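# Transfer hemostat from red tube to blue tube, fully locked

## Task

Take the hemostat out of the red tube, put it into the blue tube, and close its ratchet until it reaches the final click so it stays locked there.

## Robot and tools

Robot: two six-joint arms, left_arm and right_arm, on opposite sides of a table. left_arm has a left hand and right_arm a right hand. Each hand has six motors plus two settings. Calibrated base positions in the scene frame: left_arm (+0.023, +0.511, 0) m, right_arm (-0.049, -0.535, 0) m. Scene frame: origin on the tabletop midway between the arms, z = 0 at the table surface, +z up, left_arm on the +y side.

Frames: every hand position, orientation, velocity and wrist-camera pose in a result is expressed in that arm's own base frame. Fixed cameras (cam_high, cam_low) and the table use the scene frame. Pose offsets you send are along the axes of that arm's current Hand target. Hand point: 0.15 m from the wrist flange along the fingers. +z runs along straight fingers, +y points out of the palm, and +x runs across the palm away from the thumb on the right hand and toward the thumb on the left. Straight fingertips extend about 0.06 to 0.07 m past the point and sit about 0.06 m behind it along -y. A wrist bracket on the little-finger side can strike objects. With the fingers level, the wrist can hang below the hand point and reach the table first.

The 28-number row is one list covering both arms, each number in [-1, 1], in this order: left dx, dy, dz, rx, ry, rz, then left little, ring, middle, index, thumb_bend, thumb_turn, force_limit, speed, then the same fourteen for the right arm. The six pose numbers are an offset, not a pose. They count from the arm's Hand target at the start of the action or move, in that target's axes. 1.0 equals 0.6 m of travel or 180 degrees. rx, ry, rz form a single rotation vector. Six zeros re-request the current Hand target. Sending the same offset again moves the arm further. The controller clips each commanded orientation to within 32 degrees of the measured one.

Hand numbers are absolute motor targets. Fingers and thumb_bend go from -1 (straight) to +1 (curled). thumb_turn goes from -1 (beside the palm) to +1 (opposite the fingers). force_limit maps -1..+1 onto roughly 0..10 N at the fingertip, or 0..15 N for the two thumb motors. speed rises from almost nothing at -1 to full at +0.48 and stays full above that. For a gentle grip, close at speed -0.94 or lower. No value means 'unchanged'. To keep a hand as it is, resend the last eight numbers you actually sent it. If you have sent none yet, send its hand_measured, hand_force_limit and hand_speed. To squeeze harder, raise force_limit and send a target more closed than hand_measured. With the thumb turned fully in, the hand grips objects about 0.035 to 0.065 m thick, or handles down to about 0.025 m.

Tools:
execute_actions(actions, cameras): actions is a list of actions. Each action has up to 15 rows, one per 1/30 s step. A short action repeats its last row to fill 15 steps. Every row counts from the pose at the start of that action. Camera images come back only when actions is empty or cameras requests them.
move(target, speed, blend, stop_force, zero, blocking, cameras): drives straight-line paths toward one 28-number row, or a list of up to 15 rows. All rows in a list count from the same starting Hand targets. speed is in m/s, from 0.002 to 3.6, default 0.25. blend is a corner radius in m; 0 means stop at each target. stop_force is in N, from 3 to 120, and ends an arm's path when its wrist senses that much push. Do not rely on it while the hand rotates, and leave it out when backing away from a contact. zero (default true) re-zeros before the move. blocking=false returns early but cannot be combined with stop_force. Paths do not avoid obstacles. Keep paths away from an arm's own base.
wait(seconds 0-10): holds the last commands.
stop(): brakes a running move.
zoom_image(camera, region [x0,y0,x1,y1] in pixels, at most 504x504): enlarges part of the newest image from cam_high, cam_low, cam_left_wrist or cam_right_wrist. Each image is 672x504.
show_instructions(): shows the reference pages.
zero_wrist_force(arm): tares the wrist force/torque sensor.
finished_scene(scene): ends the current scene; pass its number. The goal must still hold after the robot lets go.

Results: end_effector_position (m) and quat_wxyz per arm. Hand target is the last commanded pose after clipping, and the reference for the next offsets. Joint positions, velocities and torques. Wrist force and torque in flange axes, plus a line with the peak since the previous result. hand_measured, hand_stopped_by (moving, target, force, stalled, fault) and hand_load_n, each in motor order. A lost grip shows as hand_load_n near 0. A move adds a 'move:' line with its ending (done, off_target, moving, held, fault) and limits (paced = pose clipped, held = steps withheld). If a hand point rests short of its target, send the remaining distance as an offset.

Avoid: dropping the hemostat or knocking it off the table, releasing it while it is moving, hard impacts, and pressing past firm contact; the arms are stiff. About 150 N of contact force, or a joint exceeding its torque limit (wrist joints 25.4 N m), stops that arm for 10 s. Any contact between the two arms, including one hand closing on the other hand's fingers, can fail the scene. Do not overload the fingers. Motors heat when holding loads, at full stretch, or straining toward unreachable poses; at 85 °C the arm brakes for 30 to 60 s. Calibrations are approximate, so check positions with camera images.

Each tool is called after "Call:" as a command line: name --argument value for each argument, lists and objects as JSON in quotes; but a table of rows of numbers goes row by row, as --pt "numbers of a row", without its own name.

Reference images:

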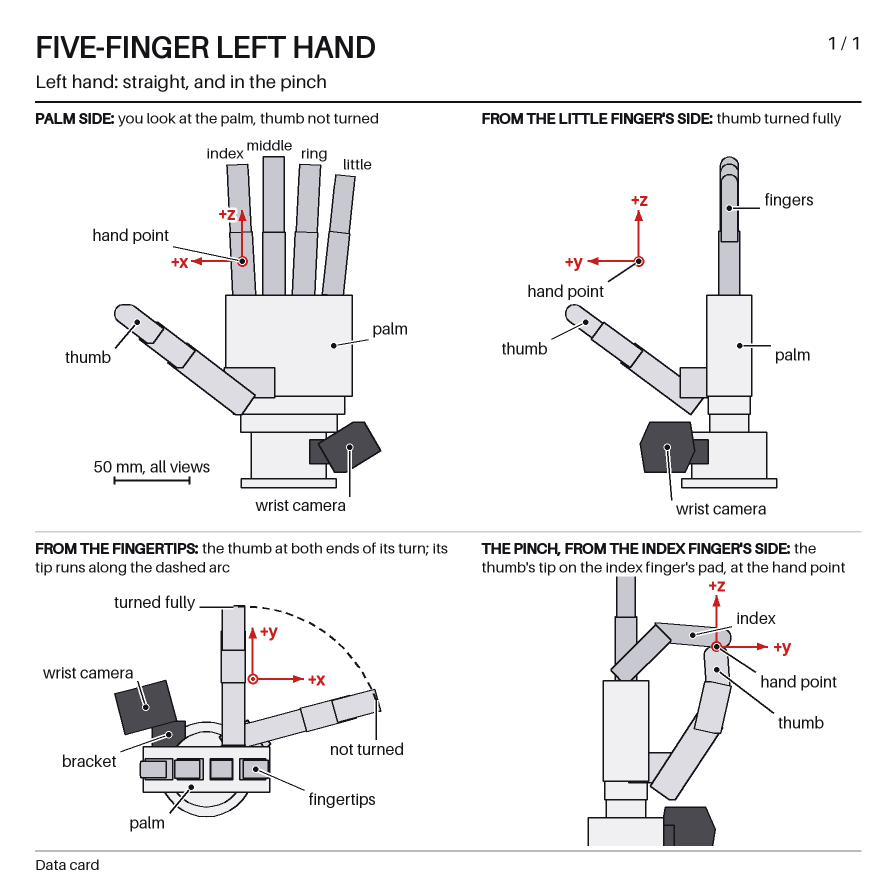

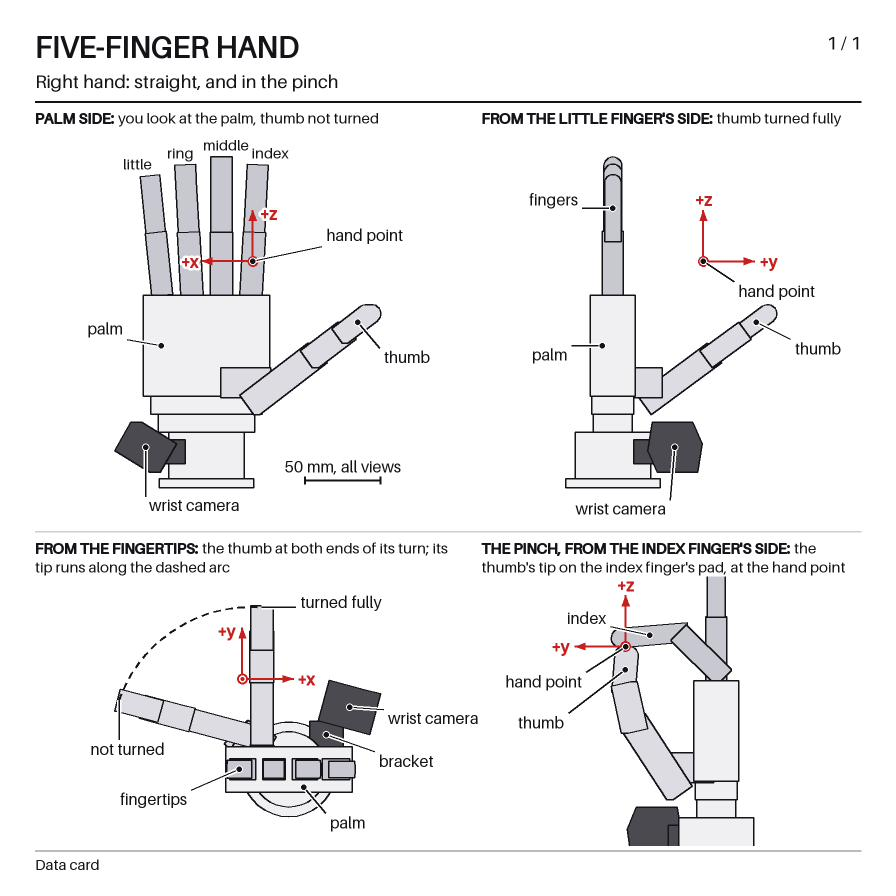

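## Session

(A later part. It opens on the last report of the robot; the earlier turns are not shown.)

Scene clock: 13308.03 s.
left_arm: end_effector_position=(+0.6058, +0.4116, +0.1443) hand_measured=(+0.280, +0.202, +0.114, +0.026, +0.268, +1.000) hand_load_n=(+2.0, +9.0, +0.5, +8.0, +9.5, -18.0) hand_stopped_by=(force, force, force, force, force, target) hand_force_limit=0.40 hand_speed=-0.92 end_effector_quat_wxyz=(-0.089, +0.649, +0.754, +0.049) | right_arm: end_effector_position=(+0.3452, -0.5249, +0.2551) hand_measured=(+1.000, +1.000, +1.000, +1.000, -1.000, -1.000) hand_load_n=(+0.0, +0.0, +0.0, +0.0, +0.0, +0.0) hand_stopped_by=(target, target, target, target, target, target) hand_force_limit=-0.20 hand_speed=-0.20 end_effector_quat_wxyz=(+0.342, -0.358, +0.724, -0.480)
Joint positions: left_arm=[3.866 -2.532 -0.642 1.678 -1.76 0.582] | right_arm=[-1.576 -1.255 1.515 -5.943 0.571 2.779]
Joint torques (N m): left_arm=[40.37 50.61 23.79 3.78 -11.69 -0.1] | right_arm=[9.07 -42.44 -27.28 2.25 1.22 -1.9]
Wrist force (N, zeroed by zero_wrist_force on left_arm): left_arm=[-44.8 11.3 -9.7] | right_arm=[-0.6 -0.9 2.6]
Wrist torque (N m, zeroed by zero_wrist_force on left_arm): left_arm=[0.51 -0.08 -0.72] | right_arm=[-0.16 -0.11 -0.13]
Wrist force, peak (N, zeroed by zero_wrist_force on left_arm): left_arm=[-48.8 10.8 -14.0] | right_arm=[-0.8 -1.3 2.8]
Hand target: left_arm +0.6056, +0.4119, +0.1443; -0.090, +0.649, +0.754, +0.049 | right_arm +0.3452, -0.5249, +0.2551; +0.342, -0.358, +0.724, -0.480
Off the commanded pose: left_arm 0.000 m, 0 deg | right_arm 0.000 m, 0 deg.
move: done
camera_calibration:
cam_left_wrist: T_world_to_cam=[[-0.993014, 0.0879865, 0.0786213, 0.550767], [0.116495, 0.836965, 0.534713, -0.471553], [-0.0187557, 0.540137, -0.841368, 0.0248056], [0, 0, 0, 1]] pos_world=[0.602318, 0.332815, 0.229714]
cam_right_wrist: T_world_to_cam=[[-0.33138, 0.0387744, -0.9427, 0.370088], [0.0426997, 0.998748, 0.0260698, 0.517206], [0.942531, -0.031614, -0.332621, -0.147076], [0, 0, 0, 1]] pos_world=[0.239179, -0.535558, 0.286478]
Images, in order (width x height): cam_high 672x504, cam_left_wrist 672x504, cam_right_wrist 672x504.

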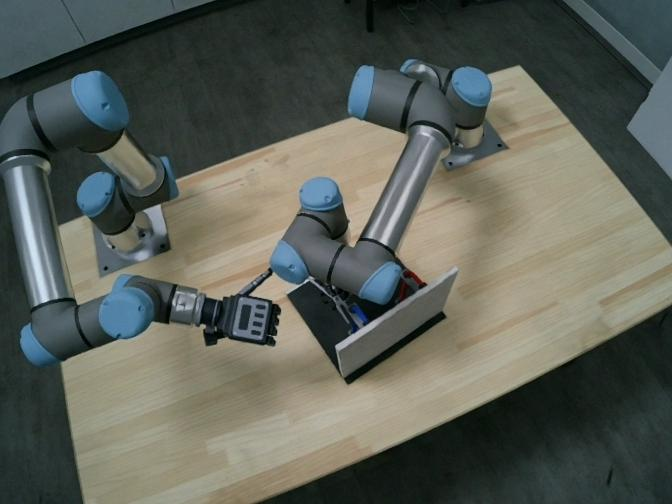

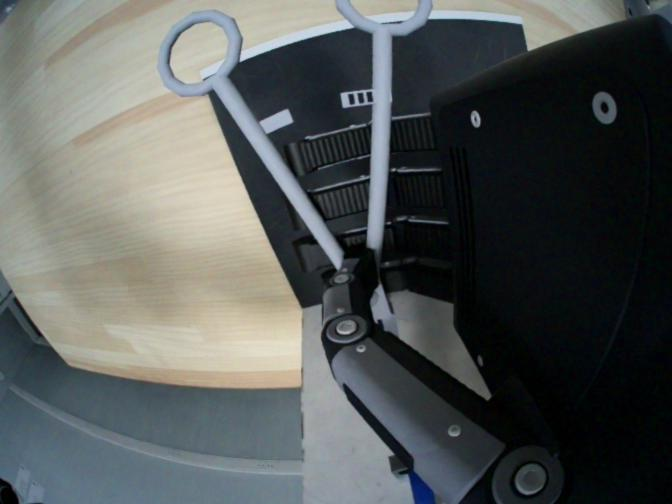

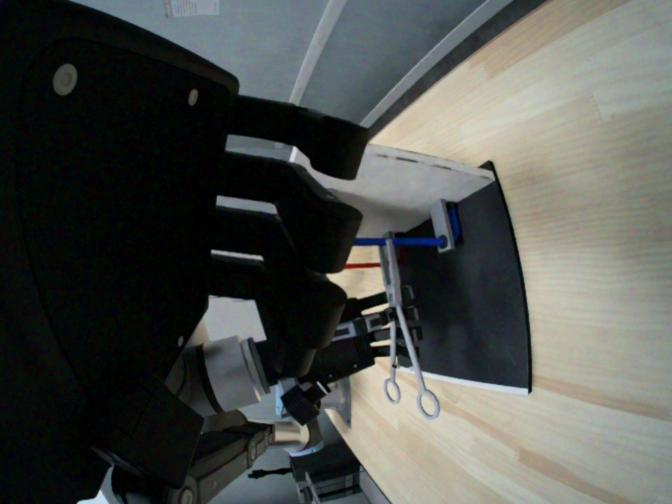

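Call:
move --target '[-0.0326,0.0015,-0.0067,0,0,0,0.5,0.5,0.55,0.55,0.34,1,0.4,-0.92,0,0,0,0,0,0,1,1,1,1,-1,-1,-0.2,-0.2]' --speed 0.03 --cameras '["cam_right_wrist", "cam_left_wrist", "cam_high"]'

Call:
zoom_image --camera "cam_right_wrist" --region '[370, 225, 410, 265]'

Call:
zoom_image --camera "cam_left_wrist" --region '[140, 0, 460, 240]'

Call:
zoom_image --camera "cam_high" --region '[325, 285, 370, 335]'

Scene clock: 13440.53 s.
left_arm: end_effector_position=(+0.6096, +0.3922, +0.1443) hand_measured=(+0.280, +0.204, +0.114, +0.028, +0.270, +1.000) hand_load_n=(+1.0, +0.0, +0.0, +0.0, +2.0, +0.5) hand_stopped_by=(force, force, force, force, force, target) hand_force_limit=0.40 hand_speed=-0.92 end_effector_quat_wxyz=(-0.090, +0.649, +0.754, +0.049) | right_arm: end_effector_position=(+0.3452, -0.5249, +0.2551) hand_measured=(+1.000, +1.000, +1.000, +1.000, -1.000, -1.000) hand_load_n=(+0.0, +0.0, +0.0, +0.0, +0.0, +0.0) hand_stopped_by=(target, target, target, target, target, target) hand_force_limit=-0.20 hand_speed=-0.20 end_effector_quat_wxyz=(+0.342, -0.358, +0.724, -0.480)
Joint positions: left_arm=[3.839 -2.508 -0.688 1.695 -1.764 0.554] | right_arm=[-1.576 -1.255 1.515 -5.943 0.571 2.779]
Joint torques (N m): left_arm=[12 45.6 29.8 -3.04 -1.97 2.38] | right_arm=[11.08 -44.33 -27.6 1.84 1.19 -2]
Wrist force (N, zeroed by zero_wrist_force on left_arm): left_arm=[2.0 2.8 -0.2] | right_arm=[-0.7 -1.1 2.5]
Wrist torque (N m, zeroed by zero_wrist_force on left_arm): left_arm=[0.21 -0.06 0.11] | right_arm=[-0.18 -0.09 -0.14]
Wrist force, peak (N, zeroed by zero_wrist_force on left_arm): left_arm=[-47.1 11.5 -10.3] | right_arm=[-0.7 -1.3 2.7]
Hand target: left_arm +0.6095, +0.3924, +0.1443; -0.090, +0.649, +0.754, +0.049 | right_arm +0.3452, -0.5249, +0.2551; +0.342, -0.358, +0.724, -0.480
Off the commanded pose: left_arm 0.000 m, 0 deg | right_arm 0.000 m, 0 deg.
move: done
camera_calibration:
cam_left_wrist: T_world_to_cam=[[-0.992975, 0.0876286, 0.0795053, 0.55616], [0.116694, 0.836344, 0.53564, -0.455676], [-0.0195564, 0.541155, -0.840695, 0.0353962], [0, 0, 0, 1]] pos_world=[0.606119, 0.313212, 0.229618]
cam_right_wrist: T_world_to_cam=[[-0.33138, 0.0387744, -0.9427, 0.370088], [0.0426997, 0.998748, 0.0260698, 0.517206], [0.942531, -0.031614, -0.332621, -0.147076], [0, 0, 0, 1]] pos_world=[0.239179, -0.535558, 0.286478]
Images, in order (width x height): cam_high 672x504, cam_left_wrist 672x504, cam_right_wrist 672x504.

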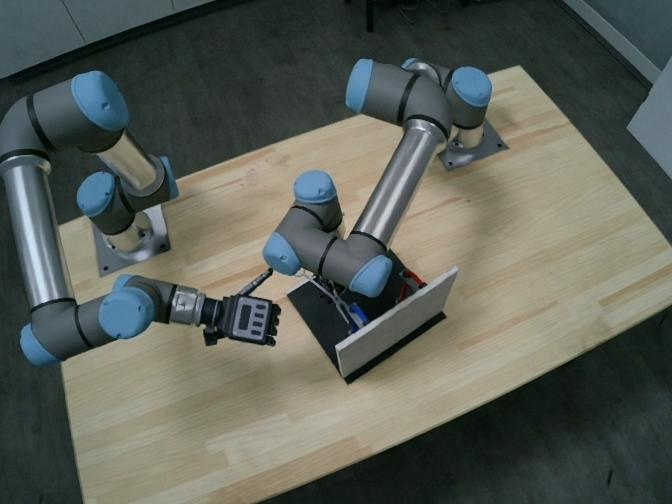

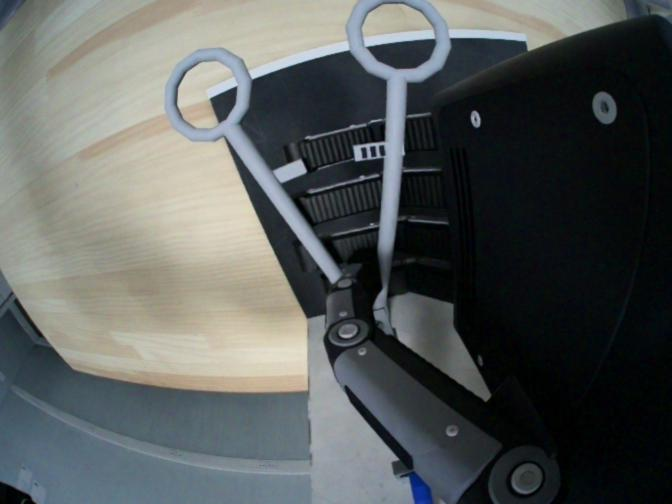

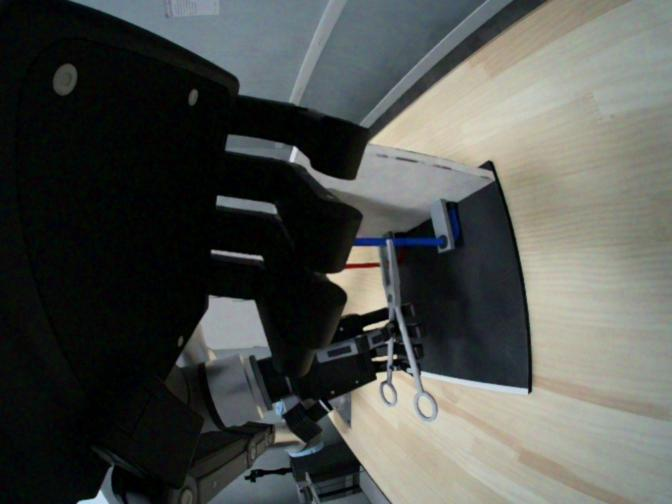

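Scaled by 12.600 from the camera's 672x504 image, which has a finer 960x720 frame.

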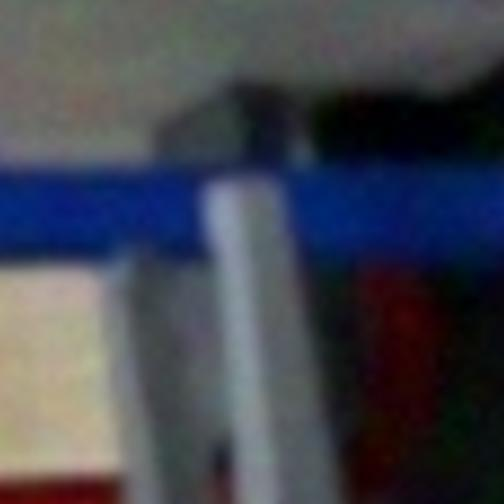

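Scaled by 1.575 from the camera's 672x504 image, which has a finer 960x720 frame.

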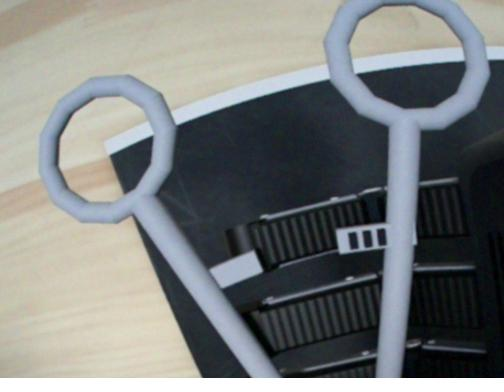

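Scaled by 10.080 from the camera's 672x504 image, which has a finer 960x720 frame.

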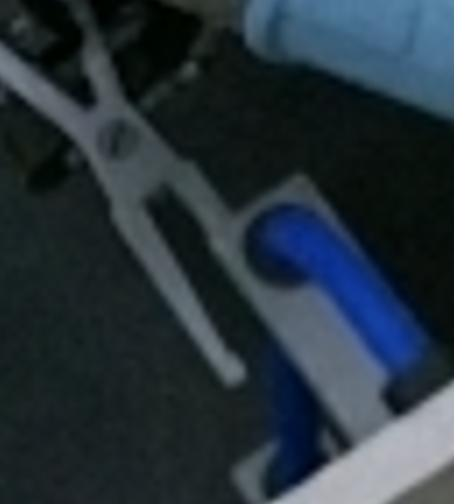

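Call:
move --target '[0,0,0,0,0,0,0.5,0.5,0.55,0.55,0.34,1,0.4,-0.92,-0.103,-0.0245,-0.1892,0.0211,0.1305,0.0423,1,1,1,1,-1,-1,-0.2,-0.2]' --speed 0.15 --cameras '["cam_right_wrist"]'

Call:
zoom_image --camera "cam_right_wrist" --region '[360, 200, 440, 280]'

Scene clock: 13528.90 s.
left_arm: end_effector_position=(+0.6095, +0.3924, +0.1443) hand_measured=(+0.280, +0.204, +0.114, +0.028, +0.270, +1.000) hand_load_n=(+1.0, +0.0, +0.0, +0.5, +3.5, +0.0) hand_stopped_by=(force, force, force, force, force, target) hand_force_limit=0.40 hand_speed=-0.92 end_effector_quat_wxyz=(-0.090, +0.649, +0.754, +0.049) | right_arm: end_effector_position=(+0.2842, -0.4256, +0.3128) hand_measured=(+1.000, +1.000, +1.000, +1.000, -1.000, -1.000) hand_load_n=(+0.0, +0.0, +0.0, +0.0, +0.0, +0.0) hand_stopped_by=(target, target, target, target, target, target) hand_force_limit=-0.20 hand_speed=-0.20 end_effector_quat_wxyz=(+0.230, -0.193, +0.784, -0.543)
Joint positions: left_arm=[3.839 -2.509 -0.687 1.695 -1.764 0.554] | right_arm=[-1.623 -1.774 1.89 -6.005 0.916 3.052]
Joint torques (N m): left_arm=[10 45.69 29.69 -4.68 -1.85 1.93] | right_arm=[-3.51 -22.05 -26.71 -2.33 1.01 -2.09]
Wrist force (N, zeroed by zero_wrist_force on left_arm): left_arm=[2.1 3.7 -0.3] | right_arm=[-0.5 -1.1 2.6]
Wrist torque (N m, zeroed by zero_wrist_force on left_arm): left_arm=[0.22 -0.05 0.14] | right_arm=[-0.20 -0.12 -0.15]
Wrist force, peak (N, zeroed by zero_wrist_force on left_arm): left_arm=[2.5 3.9 0.0] | right_arm=[-0.4 -1.0 3.4]
Hand target: left_arm +0.6095, +0.3924, +0.1443; -0.090, +0.649, +0.754, +0.049 | right_arm +0.2842, -0.4256, +0.3129; +0.230, -0.193, +0.784, -0.543
Off the commanded pose: left_arm 0.000 m, 0 deg | right_arm 0.000 m, 0 deg.
move: done
camera_calibration:
cam_right_wrist: T_world_to_cam=[[-0.283868, 0.174882, -0.942781, 0.444922], [0.460439, 0.887312, 0.0259559, 0.252973], [0.841079, -0.426725, -0.332402, -0.206736], [0, 0, 0, 1]] pos_world=[0.183702, -0.390494, 0.344179]
Images, in order (width x height): cam_right_wrist 672x504.

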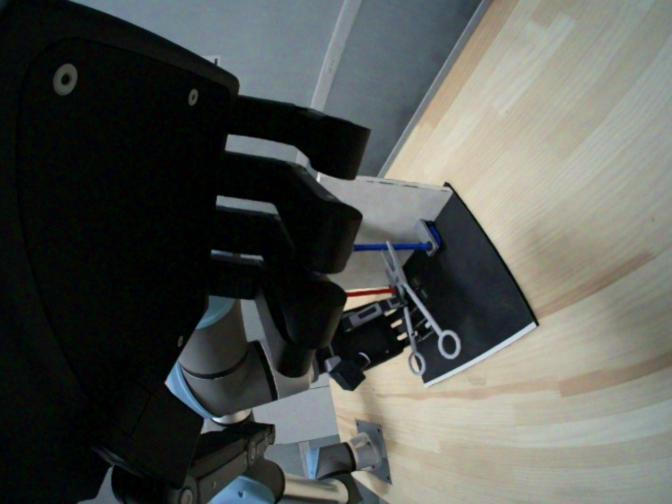

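Scaled by 6.300 from the camera's 672x504 image, which has a finer 960x720 frame.

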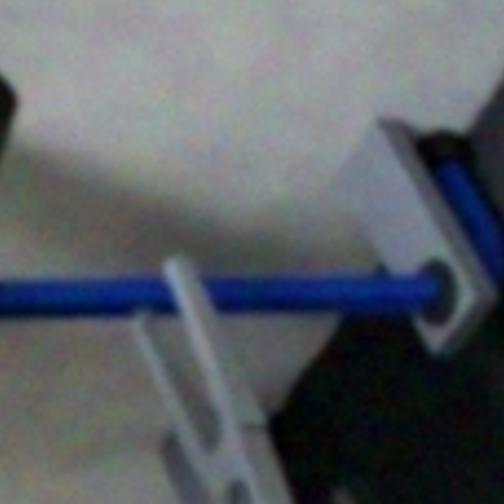

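Call:
move --target '[0.0003,-0.0067,0.0002,0,0,0,0.5,0.5,0.55,0.55,0.34,1,0.4,-0.92,0,0,0,0,0,0,1,1,1,1,-1,-1,-0.2,-0.2]' --speed 0.02 --cameras '["cam_right_wrist","cam_high"]'

Call:
zoom_image --camera "cam_right_wrist" --region '[360, 200, 440, 280]'

Call:
zoom_image --camera "cam_high" --region '[325, 285, 370, 335]'

Scene clock: 13634.97 s.
left_arm: end_effector_position=(+0.6054, +0.3919, +0.1443) hand_measured=(+0.280, +0.204, +0.114, +0.028, +0.268, +1.000) hand_load_n=(+1.5, +0.5, +0.0, +0.5, +10.0, -1.0) hand_stopped_by=(force, force, force, force, force, target) hand_force_limit=0.40 hand_speed=-0.92 end_effector_quat_wxyz=(-0.090, +0.649, +0.754, +0.049) | right_arm: end_effector_position=(+0.2842, -0.4256, +0.3129) hand_measured=(+1.000, +1.000, +1.000, +1.000, -1.000, -1.000) hand_load_n=(+0.0, +0.0, +0.0, +0.0, +0.0, -0.5) hand_stopped_by=(target, target, target, target, target, target) hand_force_limit=-0.20 hand_speed=-0.20 end_effector_quat_wxyz=(+0.230, -0.193, +0.784, -0.543)
Joint positions: left_arm=[3.843 -2.495 -0.714 1.707 -1.764 0.558] | right_arm=[-1.622 -1.774 1.89 -6.005 0.916 3.053]
Joint torques (N m): left_arm=[8.68 45.88 29.1 -3.82 0.42 1.25] | right_arm=[11.22 -24.5 -16.9 -2.23 2 1.08]
Wrist force (N, zeroed by zero_wrist_force on left_arm): left_arm=[-0.2 6.8 -1.7] | right_arm=[-0.7 -1.0 2.6]
Wrist torque (N m, zeroed by zero_wrist_force on left_arm): left_arm=[0.30 -0.03 0.19] | right_arm=[-0.18 -0.10 -0.16]
Wrist force, peak (N, zeroed by zero_wrist_force on left_arm): left_arm=[0.5 7.0 -1.3] | right_arm=[-0.7 -1.1 2.8]
Hand target: left_arm +0.6055, +0.3919, +0.1444; -0.090, +0.649, +0.754, +0.049 | right_arm +0.2842, -0.4256, +0.3129; +0.230, -0.193, +0.784, -0.543
Off the commanded pose: left_arm 0.000 m, 0 deg | right_arm 0.000 m, 0 deg.
move: done
camera_calibration:
cam_right_wrist: T_world_to_cam=[[-0.283864, 0.174719, -0.942812, 0.444963], [0.460511, 0.88728, 0.0257763, 0.253008], [0.841042, -0.426858, -0.332327, -0.206774], [0, 0, 0, 1]] pos_world=[0.183702, -0.390495, 0.344279]
Images, in order (width x height): cam_high 672x504, cam_right_wrist 672x504.

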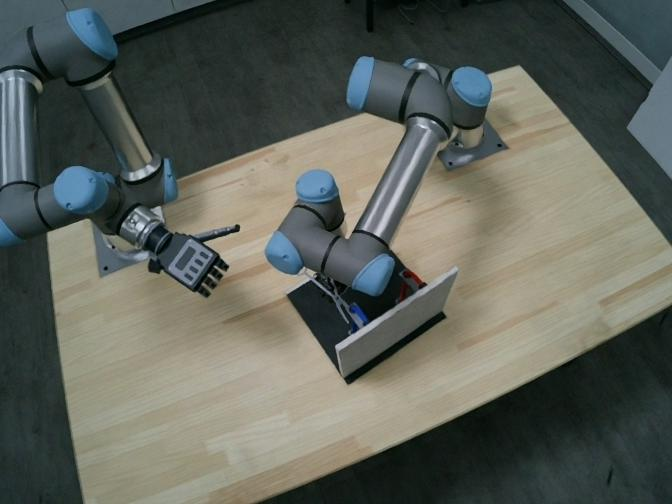

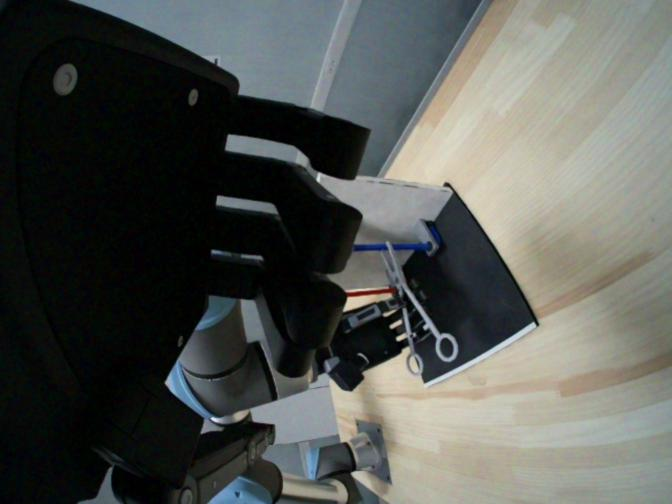

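Scaled by 6.300 from the camera's 672x504 image, which has a finer 960x720 frame.

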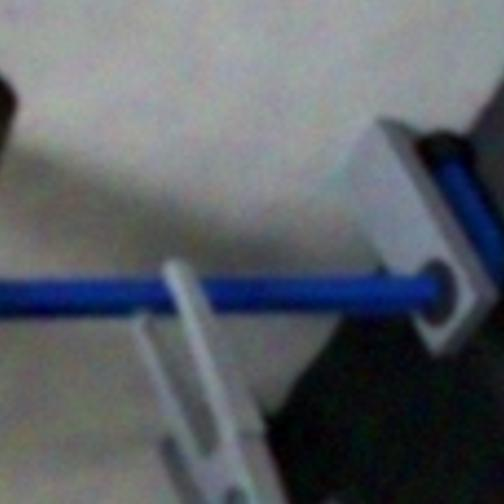

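Scaled by 10.080 from the camera's 672x504 image, which has a finer 960x720 frame.

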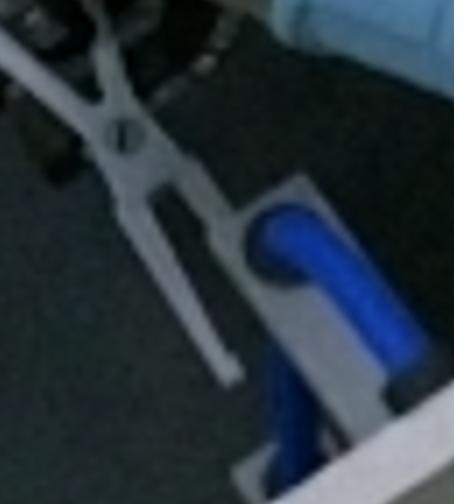

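Call:
move --target '[0.0114,-0.0005,0.0023,0,0,0,0.5,0.5,0.55,0.55,0.34,1,0.4,-0.92,0,0,0,0,0,0,1,1,1,1,-1,-1,-0.2,-0.2]' --speed 0.015 --stop_force 6 --cameras '[]'

Call:
move --target '[0,0,0,0,0,0,0.51,0.51,0.56,0.56,0.35,1,0.4,-0.92,0,0,0,0,0,0,1,1,1,1,-1,-1,-0.2,-0.2]' --speed 0.015 --cameras '["cam_right_wrist","cam_left_wrist"]'

Call:
zoom_image --camera "cam_right_wrist" --region '[360, 200, 440, 280]'

Call:
zoom_image --camera "cam_left_wrist" --region '[140, 0, 460, 240]'

Scene clock: 13706.43 s.
left_arm: end_effector_position=(+0.6054, +0.3927, +0.1444) hand_measured=(+0.280, +0.204, +0.114, +0.028, +0.268, +1.000) hand_load_n=(+2.0, +1.5, +0.0, +0.0, +8.0, -1.0) hand_stopped_by=(force, force, force, force, force, target) hand_force_limit=0.40 hand_speed=-0.92 end_effector_quat_wxyz=(-0.090, +0.649, +0.754, +0.049) | right_arm: end_effector_position=(+0.2842, -0.4256, +0.3129) hand_measured=(+1.000, +1.000, +1.000, +1.000, -1.000, -1.000) hand_load_n=(+0.0, +0.0, +0.0, +0.0, +0.0, -0.5) hand_stopped_by=(target, target, target, target, target, target) hand_force_limit=-0.20 hand_speed=-0.20 end_effector_quat_wxyz=(+0.230, -0.193, +0.784, -0.543)
Joint positions: left_arm=[3.843 -2.496 -0.711 1.706 -1.764 0.559] | right_arm=[-1.622 -1.774 1.89 -6.005 0.916 3.053]
Joint torques (N m): left_arm=[-11.97 58.96 2.63 -1.11 -2.17 -1.64] | right_arm=[8.02 -21.67 -17.13 -1.98 -0.06 -0.06]
Wrist force (N, zeroed by zero_wrist_force on left_arm): left_arm=[1.9 5.9 -2.2] | right_arm=[-0.5 -1.0 2.6]
Wrist torque (N m, zeroed by zero_wrist_force on left_arm): left_arm=[0.25 0.10 0.28] | right_arm=[-0.18 -0.13 -0.15]
Wrist force, peak (N, zeroed by zero_wrist_force on left_arm): left_arm=[-6.3 5.9 -4.1] | right_arm=[-0.9 -1.3 2.8]
Hand target: left_arm +0.6054, +0.3927, +0.1444; -0.090, +0.649, +0.754, +0.049 (not the last commanded pose) | right_arm +0.2842, -0.4256, +0.3129; +0.230, -0.193, +0.784, -0.543
Off the commanded pose: left_arm 0.006 m, 0 deg | right_arm 0.000 m, 0 deg.
move: contact (left_arm)
No camera images: "cameras" was empty.

Scene clock: 13707.70 s.
left_arm: end_effector_position=(+0.6054, +0.3927, +0.1444) hand_measured=(+0.508, +0.352, +0.230, +0.138, +0.278, +1.000) hand_load_n=(+5.5, +0.0, +7.5, +0.0, +5.5, -0.5) hand_stopped_by=(target, force, force, force, force, target) hand_force_limit=0.40 hand_speed=-0.92 end_effector_quat_wxyz=(-0.090, +0.649, +0.754, +0.050) | right_arm: end_effector_position=(+0.2842, -0.4256, +0.3129) hand_measured=(+1.000, +1.000, +1.000, +1.000, -1.000, -1.000) hand_load_n=(+0.0, +0.0, +0.0, +0.0, +0.0, -0.5) hand_stopped_by=(target, target, target, target, target, target) hand_force_limit=-0.20 hand_speed=-0.20 end_effector_quat_wxyz=(+0.230, -0.193, +0.784, -0.543)
Joint positions: left_arm=[3.843 -2.496 -0.711 1.706 -1.764 0.559] | right_arm=[-1.622 -1.774 1.89 -6.005 0.916 3.053]
Joint torques (N m): left_arm=[-2.46 49.8 11.28 -2.73 -1.21 0.49] | right_arm=[7.39 -19.17 -16.75 -1.87 -0.38 -0.37]
Wrist force (N, zeroed by zero_wrist_force on left_arm): left_arm=[0.6 3.9 -1.8] | right_arm=[-0.5 -1.0 2.7]
Wrist torque (N m, zeroed by zero_wrist_force on left_arm): left_arm=[0.25 0.02 0.17] | right_arm=[-0.19 -0.13 -0.15]
Wrist force, peak (N, zeroed by zero_wrist_force on left_arm): left_arm=[2.6 7.0 -4.6] | right_arm=[-1.0 -1.3 2.7]
Hand target: left_arm +0.6054, +0.3927, +0.1444; -0.090, +0.649, +0.754, +0.049 | right_arm +0.2842, -0.4256, +0.3129; +0.230, -0.193, +0.784, -0.543
Off the commanded pose: left_arm 0.000 m, 0 deg | right_arm 0.000 m, 0 deg.
move: done
camera_calibration:
cam_left_wrist: T_world_to_cam=[[-0.992965, 0.0877052, 0.0795546, 0.551995], [0.116785, 0.836336, 0.535633, -0.45572], [-0.0195566, 0.541156, -0.840695, 0.0351294], [0, 0, 0, 1]] pos_world=[0.60202, 0.313712, 0.229718]
cam_right_wrist: T_world_to_cam=[[-0.283864, 0.174719, -0.942812, 0.444963], [0.460511, 0.88728, 0.0257763, 0.253008], [0.841042, -0.426858, -0.332327, -0.206774], [0, 0, 0, 1]] pos_world=[0.183702, -0.390495, 0.344279]
Images, in order (width x height): cam_left_wrist 672x504, cam_right_wrist 672x504.

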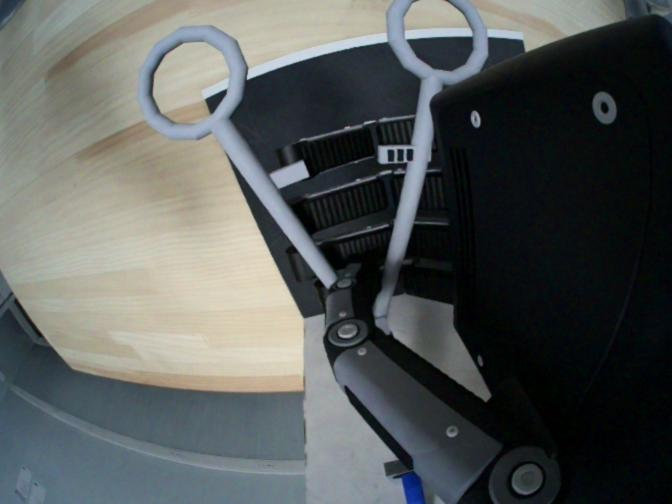

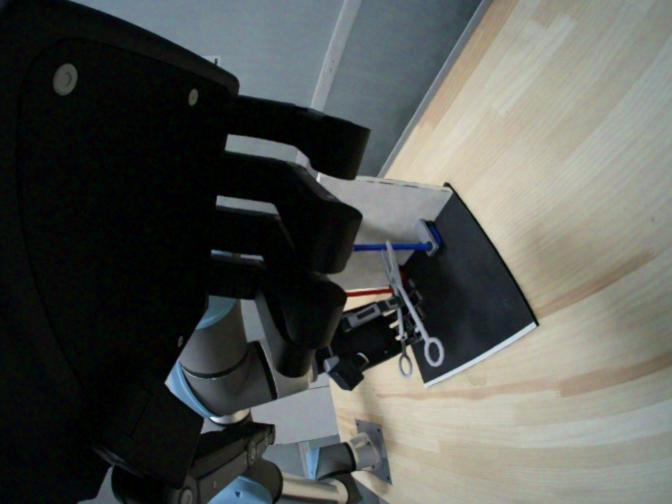

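Scaled by 6.300 from the camera's 672x504 image, which has a finer 960x720 frame.

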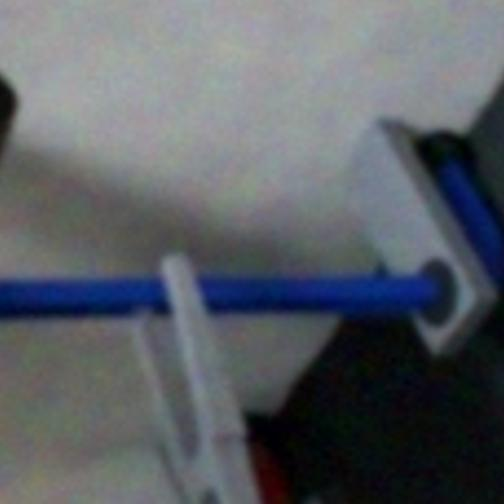

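Scaled by 1.575 from the camera's 672x504 image, which has a finer 960x720 frame.

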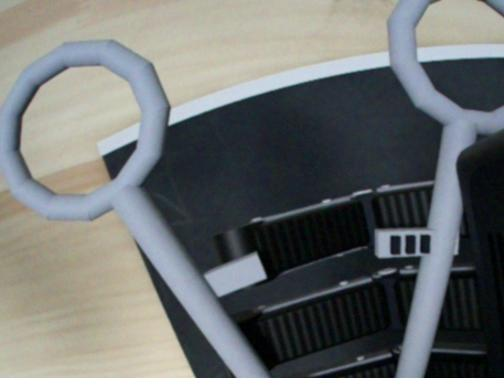

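Call:
move --pt "-0.0049 0.0002 -0.001 0 0 0 0.51 0.51 0.56 0.56 0.35 1 0.4 -0.92 0 0 0 0 0 0 1 1 1 1 -1 -1 -0.2 -0.2" --pt "-0.0052 -0.0056 -0.0008 0 0 0 0.51 0.51 0.56 0.56 0.35 1 0.4 -0.92 0 0 0 0 0 0 1 1 1 1 -1 -1 -0.2 -0.2" --speed 0.015 --cameras '["cam_right_wrist","cam_high"]'

Call:
zoom_image --camera "cam_right_wrist" --region '[360, 200, 440, 280]'

Call:
zoom_image --camera "cam_high" --region '[325, 285, 370, 335]'

Scene clock: 13735.47 s.
left_arm: end_effector_position=(+0.6026, +0.3891, +0.1443) hand_measured=(+0.508, +0.352, +0.230, +0.138, +0.278, +1.000) hand_load_n=(+1.5, +0.0, +7.5, +0.0, +7.5, -0.5) hand_stopped_by=(target, force, force, force, force, target) hand_force_limit=0.40 hand_speed=-0.92 end_effector_quat_wxyz=(-0.090, +0.649, +0.754, +0.050) end_effector_velocity=(+0.000, +0.000, +0.000) end_effector_angular_velocity=(-0.001, +0.001, +0.001) | right_arm: end_effector_position=(+0.2842, -0.4256, +0.3129) hand_measured=(+1.000, +1.000, +1.000, +1.000, -1.000, -1.000) hand_load_n=(+0.0, +0.0, +0.0, +0.0, +0.0, -0.5) hand_stopped_by=(target, target, target, target, target, target) hand_force_limit=-0.20 hand_speed=-0.20 end_effector_quat_wxyz=(+0.230, -0.193, +0.784, -0.543)
Joint positions: left_arm=[3.842 -2.48 -0.74 1.72 -1.764 0.557] | right_arm=[-1.622 -1.774 1.89 -6.005 0.916 3.053]
Joint velocities: left_arm=[0 -0.002 0.005 -0.004 0 -0.001] | right_arm=[within noise]
Joint torques (N m): left_arm=[8.54 44.96 29.48 -5.02 0.7 0.6] | right_arm=[6.34 -15.8 -16.64 -1.47 -1.66 -1.47]
Wrist force (N, zeroed by zero_wrist_force on left_arm): left_arm=[1.2 6.6 0.8] | right_arm=[-0.5 -1.1 2.6]
Wrist torque (N m, zeroed by zero_wrist_force on left_arm): left_arm=[0.30 -0.16 0.21] | right_arm=[-0.19 -0.13 -0.15]
Wrist force, peak (N, zeroed by zero_wrist_force on left_arm): left_arm=[4.8 7.8 1.5] | right_arm=[-0.7 -1.4 2.7]
Hand target: left_arm +0.6026, +0.3891, +0.1444; -0.090, +0.649, +0.754, +0.049 | right_arm +0.2842, -0.4256, +0.3129; +0.230, -0.193, +0.784, -0.543
Off the commanded pose: left_arm 0.000 m, 0 deg | right_arm 0.000 m, 0 deg.
move: done
camera_calibration:
cam_right_wrist: T_world_to_cam=[[-0.283864, 0.174719, -0.942812, 0.444963], [0.460511, 0.88728, 0.0257763, 0.253008], [0.841042, -0.426858, -0.332327, -0.206774], [0, 0, 0, 1]] pos_world=[0.183702, -0.390495, 0.344279]
Images, in order (width x height): cam_high 672x504, cam_right_wrist 672x504.

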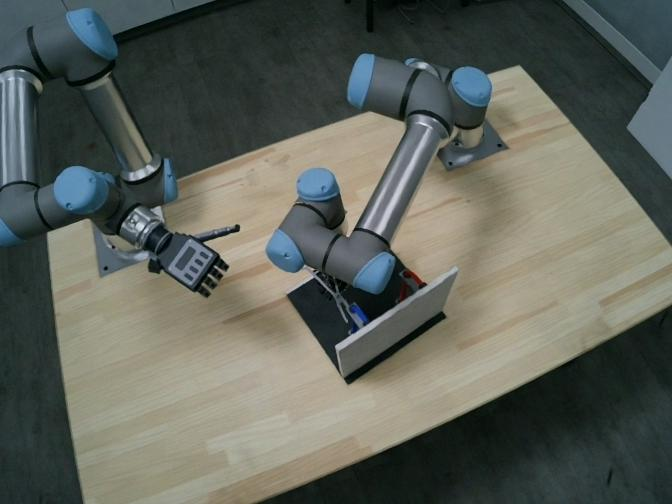

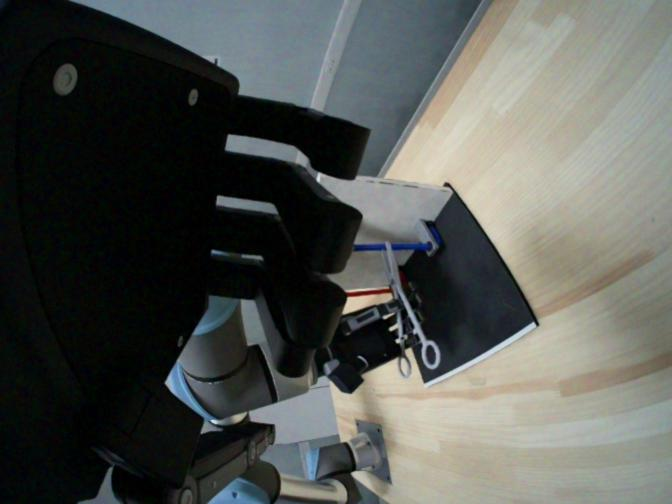

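Scaled by 6.300 from the camera's 672x504 image, which has a finer 960x720 frame.

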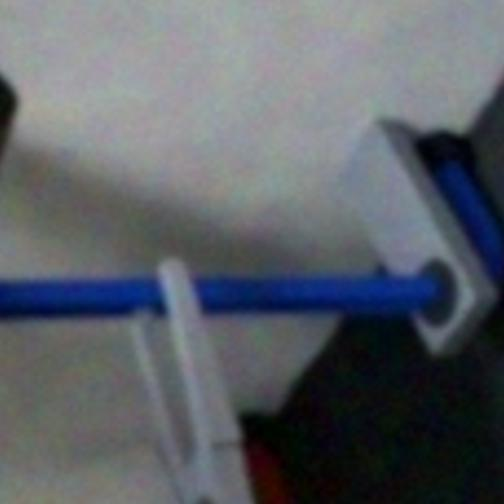

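Scaled by 10.080 from the camera's 672x504 image, which has a finer 960x720 frame.

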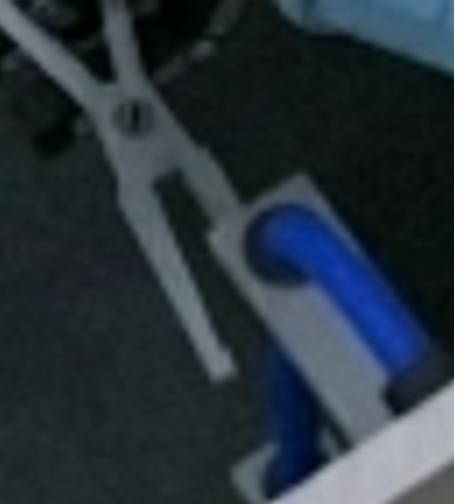

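Call:
move --target '[0,0,0,0,0,0,0.51,0.51,0.56,0.56,0.35,1,0.4,-0.92,-0.2205,0.0168,-0.129,0.0268,0.1672,0.054,1,1,1,1,-1,-1,-0.2,-0.2]' --speed 0.15 --cameras '["cam_right_wrist"]'

Call:
zoom_image --camera "cam_right_wrist" --region '[360, 200, 430, 280]'

Scene clock: 13825.87 s.
left_arm: end_effector_position=(+0.6026, +0.3891, +0.1444) hand_measured=(+0.508, +0.352, +0.230, +0.138, +0.278, +1.000) hand_load_n=(+1.5, +0.0, +8.0, +0.0, +7.0, -0.5) hand_stopped_by=(target, force, force, force, force, target) hand_force_limit=0.40 hand_speed=-0.92 end_effector_quat_wxyz=(-0.090, +0.649, +0.754, +0.049) | right_arm: end_effector_position=(+0.3480, -0.2901, +0.3470) hand_measured=(+1.000, +1.000, +1.000, +1.000, -1.000, -1.000) hand_load_n=(+0.0, +0.0, +0.0, +0.0, +0.0, -0.5) hand_stopped_by=(target, target, target, target, target, target) hand_force_limit=-0.20 hand_speed=-0.20 end_effector_quat_wxyz=(+0.071, +0.030, +0.807, -0.585) end_effector_velocity=(-0.001, +0.000, +0.000) end_effector_angular_velocity=(-0.001, +0.000, -0.004)
Joint positions: left_arm=[3.842 -2.481 -0.74 1.719 -1.764 0.557] | right_arm=[-0.708 -1.769 1.803 -5.893 2.304 3.592]
Joint velocities: left_arm=[within noise] | right_arm=[0.001 0.001 0 0 0.005 0.002]
Joint torques (N m): left_arm=[11.92 45.73 29.22 -4.93 -1.68 -3.28] | right_arm=[12.58 -19.14 -19.05 -1.01 3.26 1.15]
Wrist force (N, zeroed by zero_wrist_force on left_arm): left_arm=[0.1 5.8 0.4] | right_arm=[-0.8 -1.3 2.6]
Wrist torque (N m, zeroed by zero_wrist_force on left_arm): left_arm=[0.26 -0.15 0.17] | right_arm=[-0.23 -0.09 -0.15]
Wrist force, peak (N, zeroed by zero_wrist_force on left_arm): left_arm=[0.8 6.4 0.7] | right_arm=[0.2 -1.4 3.1]
Hand target: left_arm +0.6026, +0.3891, +0.1444; -0.090, +0.649, +0.754, +0.049 | right_arm +0.3480, -0.2900, +0.3470; +0.071, +0.030, +0.807, -0.585
Off the commanded pose: left_arm 0.000 m, 0 deg | right_arm 0.000 m, 0 deg.
move: done
camera_calibration:
cam_right_wrist: T_world_to_cam=[[-0.148946, 0.298562, -0.942696, 0.460417], [0.860659, 0.508563, 0.0250832, -0.146326], [0.48691, -0.807604, -0.332708, -0.178316], [0, 0, 0, 1]] pos_world=[0.281338, -0.207056, 0.378377]
Images, in order (width x height): cam_right_wrist 672x504.

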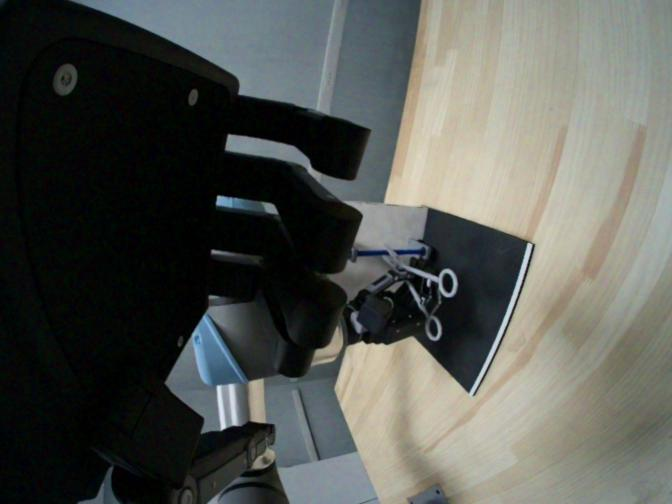

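Scaled by 6.300 from the camera's 672x504 image, which has a finer 960x720 frame.

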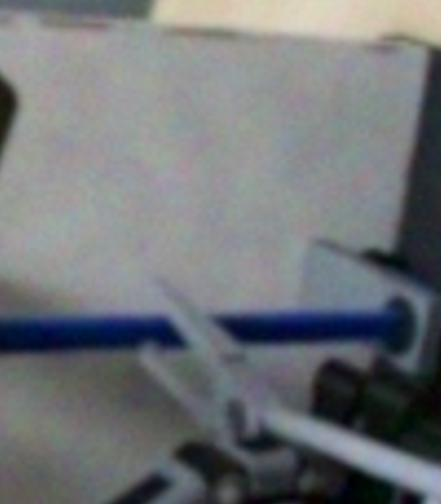

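Call:
move --target '[-0.0163,0.0008,-0.0034,0,0,0,0.51,0.51,0.56,0.56,0.35,1,0.4,-0.92,0,0,0,0,0,0,1,1,1,1,-1,-1,-0.2,-0.2]' --speed 0.02 --cameras '["cam_right_wrist","cam_high","cam_left_wrist"]'

Call:
zoom_image --camera "cam_right_wrist" --region '[360, 200, 430, 280]'

Call:
zoom_image --camera "cam_high" --region '[325, 285, 370, 335]'

Scene clock: 13866.30 s.
left_arm: end_effector_position=(+0.6046, +0.3791, +0.1444) hand_measured=(+0.510, +0.352, +0.230, +0.138, +0.278, +1.000) hand_load_n=(+1.0, +0.0, +8.0, +0.0, +6.5, -0.5) hand_stopped_by=(target, force, force, force, force, target) hand_force_limit=0.40 hand_speed=-0.92 end_effector_quat_wxyz=(-0.090, +0.649, +0.754, +0.049) | right_arm: end_effector_position=(+0.3480, -0.2900, +0.3470) hand_measured=(+1.000, +1.000, +1.000, +1.000, -1.000, -1.000) hand_load_n=(+0.0, +0.0, +0.0, +0.0, +0.0, -0.5) hand_stopped_by=(target, target, target, target, target, target) hand_force_limit=-0.20 hand_speed=-0.20 end_effector_quat_wxyz=(+0.071, +0.030, +0.807, -0.585)
Joint positions: left_arm=[3.828 -2.471 -0.758 1.726 -1.765 0.542] | right_arm=[-0.708 -1.77 1.803 -5.893 2.304 3.593]
Joint torques (N m): left_arm=[4 50.06 24.34 -4.41 2.4 0.81] | right_arm=[7.56 -25.44 -22.65 0.46 0.28 0.7]
Wrist force (N, zeroed by zero_wrist_force on left_arm): left_arm=[11.0 7.0 2.9] | right_arm=[-0.6 -1.1 2.5]
Wrist torque (N m, zeroed by zero_wrist_force on left_arm): left_arm=[0.19 -0.21 0.59] | right_arm=[-0.20 -0.10 -0.13]
Wrist force, peak (N, zeroed by zero_wrist_force on left_arm): left_arm=[23.1 9.4 5.4] | right_arm=[-0.6 -1.3 2.8]
Hand target: left_arm +0.6046, +0.3793, +0.1444; -0.090, +0.649, +0.754, +0.049 | right_arm +0.3480, -0.2900, +0.3470; +0.071, +0.030, +0.807, -0.585
Off the commanded pose: left_arm 0.000 m, 0 deg | right_arm 0.000 m, 0 deg.
move: done
camera_calibration:
cam_left_wrist: T_world_to_cam=[[-0.992963, 0.0876513, 0.079638, 0.552389], [0.116784, 0.836342, 0.535624, -0.444252], [-0.0196565, 0.541155, -0.840693, 0.0425339], [0, 0, 0, 1]] pos_world=[0.60122, 0.300112, 0.229719]
cam_right_wrist: T_world_to_cam=[[-0.148793, 0.298548, -0.942725, 0.460353], [0.860676, 0.508529, 0.0252005, -0.146434], [0.486926, -0.807631, -0.332618, -0.17828], [0, 0, 0, 1]] pos_world=[0.281338, -0.206956, 0.378377]
Images, in order (width x height): cam_high 672x504, cam_left_wrist 672x504, cam_right_wrist 672x504.

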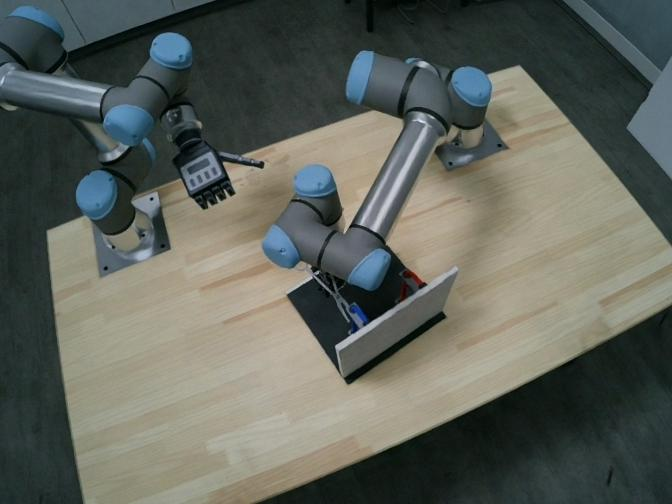

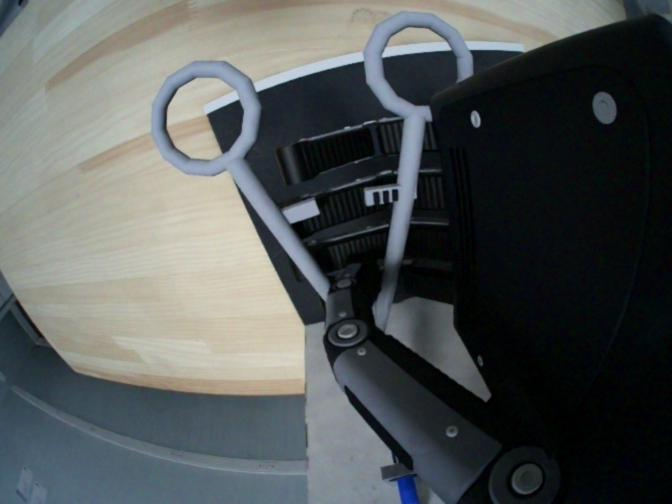

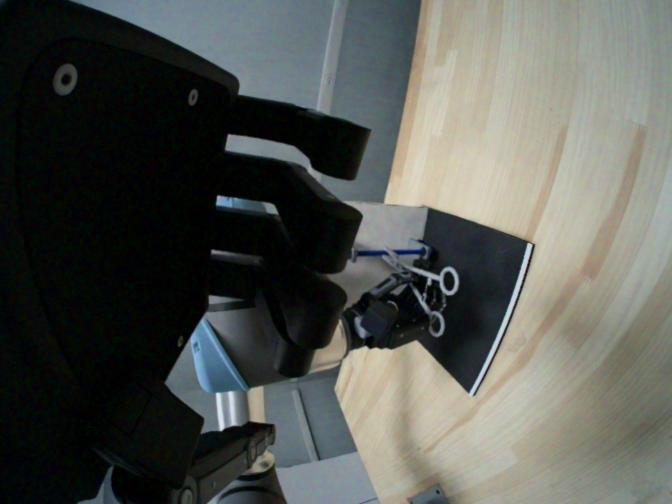

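Scaled by 6.300 from the camera's 672x504 image, which has a finer 960x720 frame.

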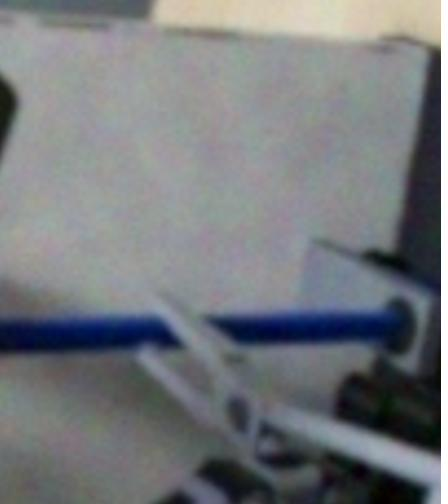

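Scaled by 10.080 from the camera's 672x504 image, which has a finer 960x720 frame.

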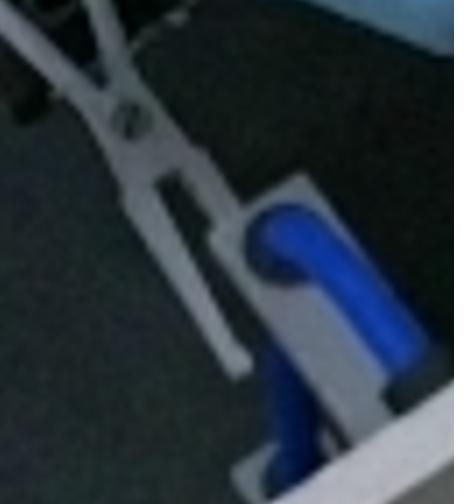

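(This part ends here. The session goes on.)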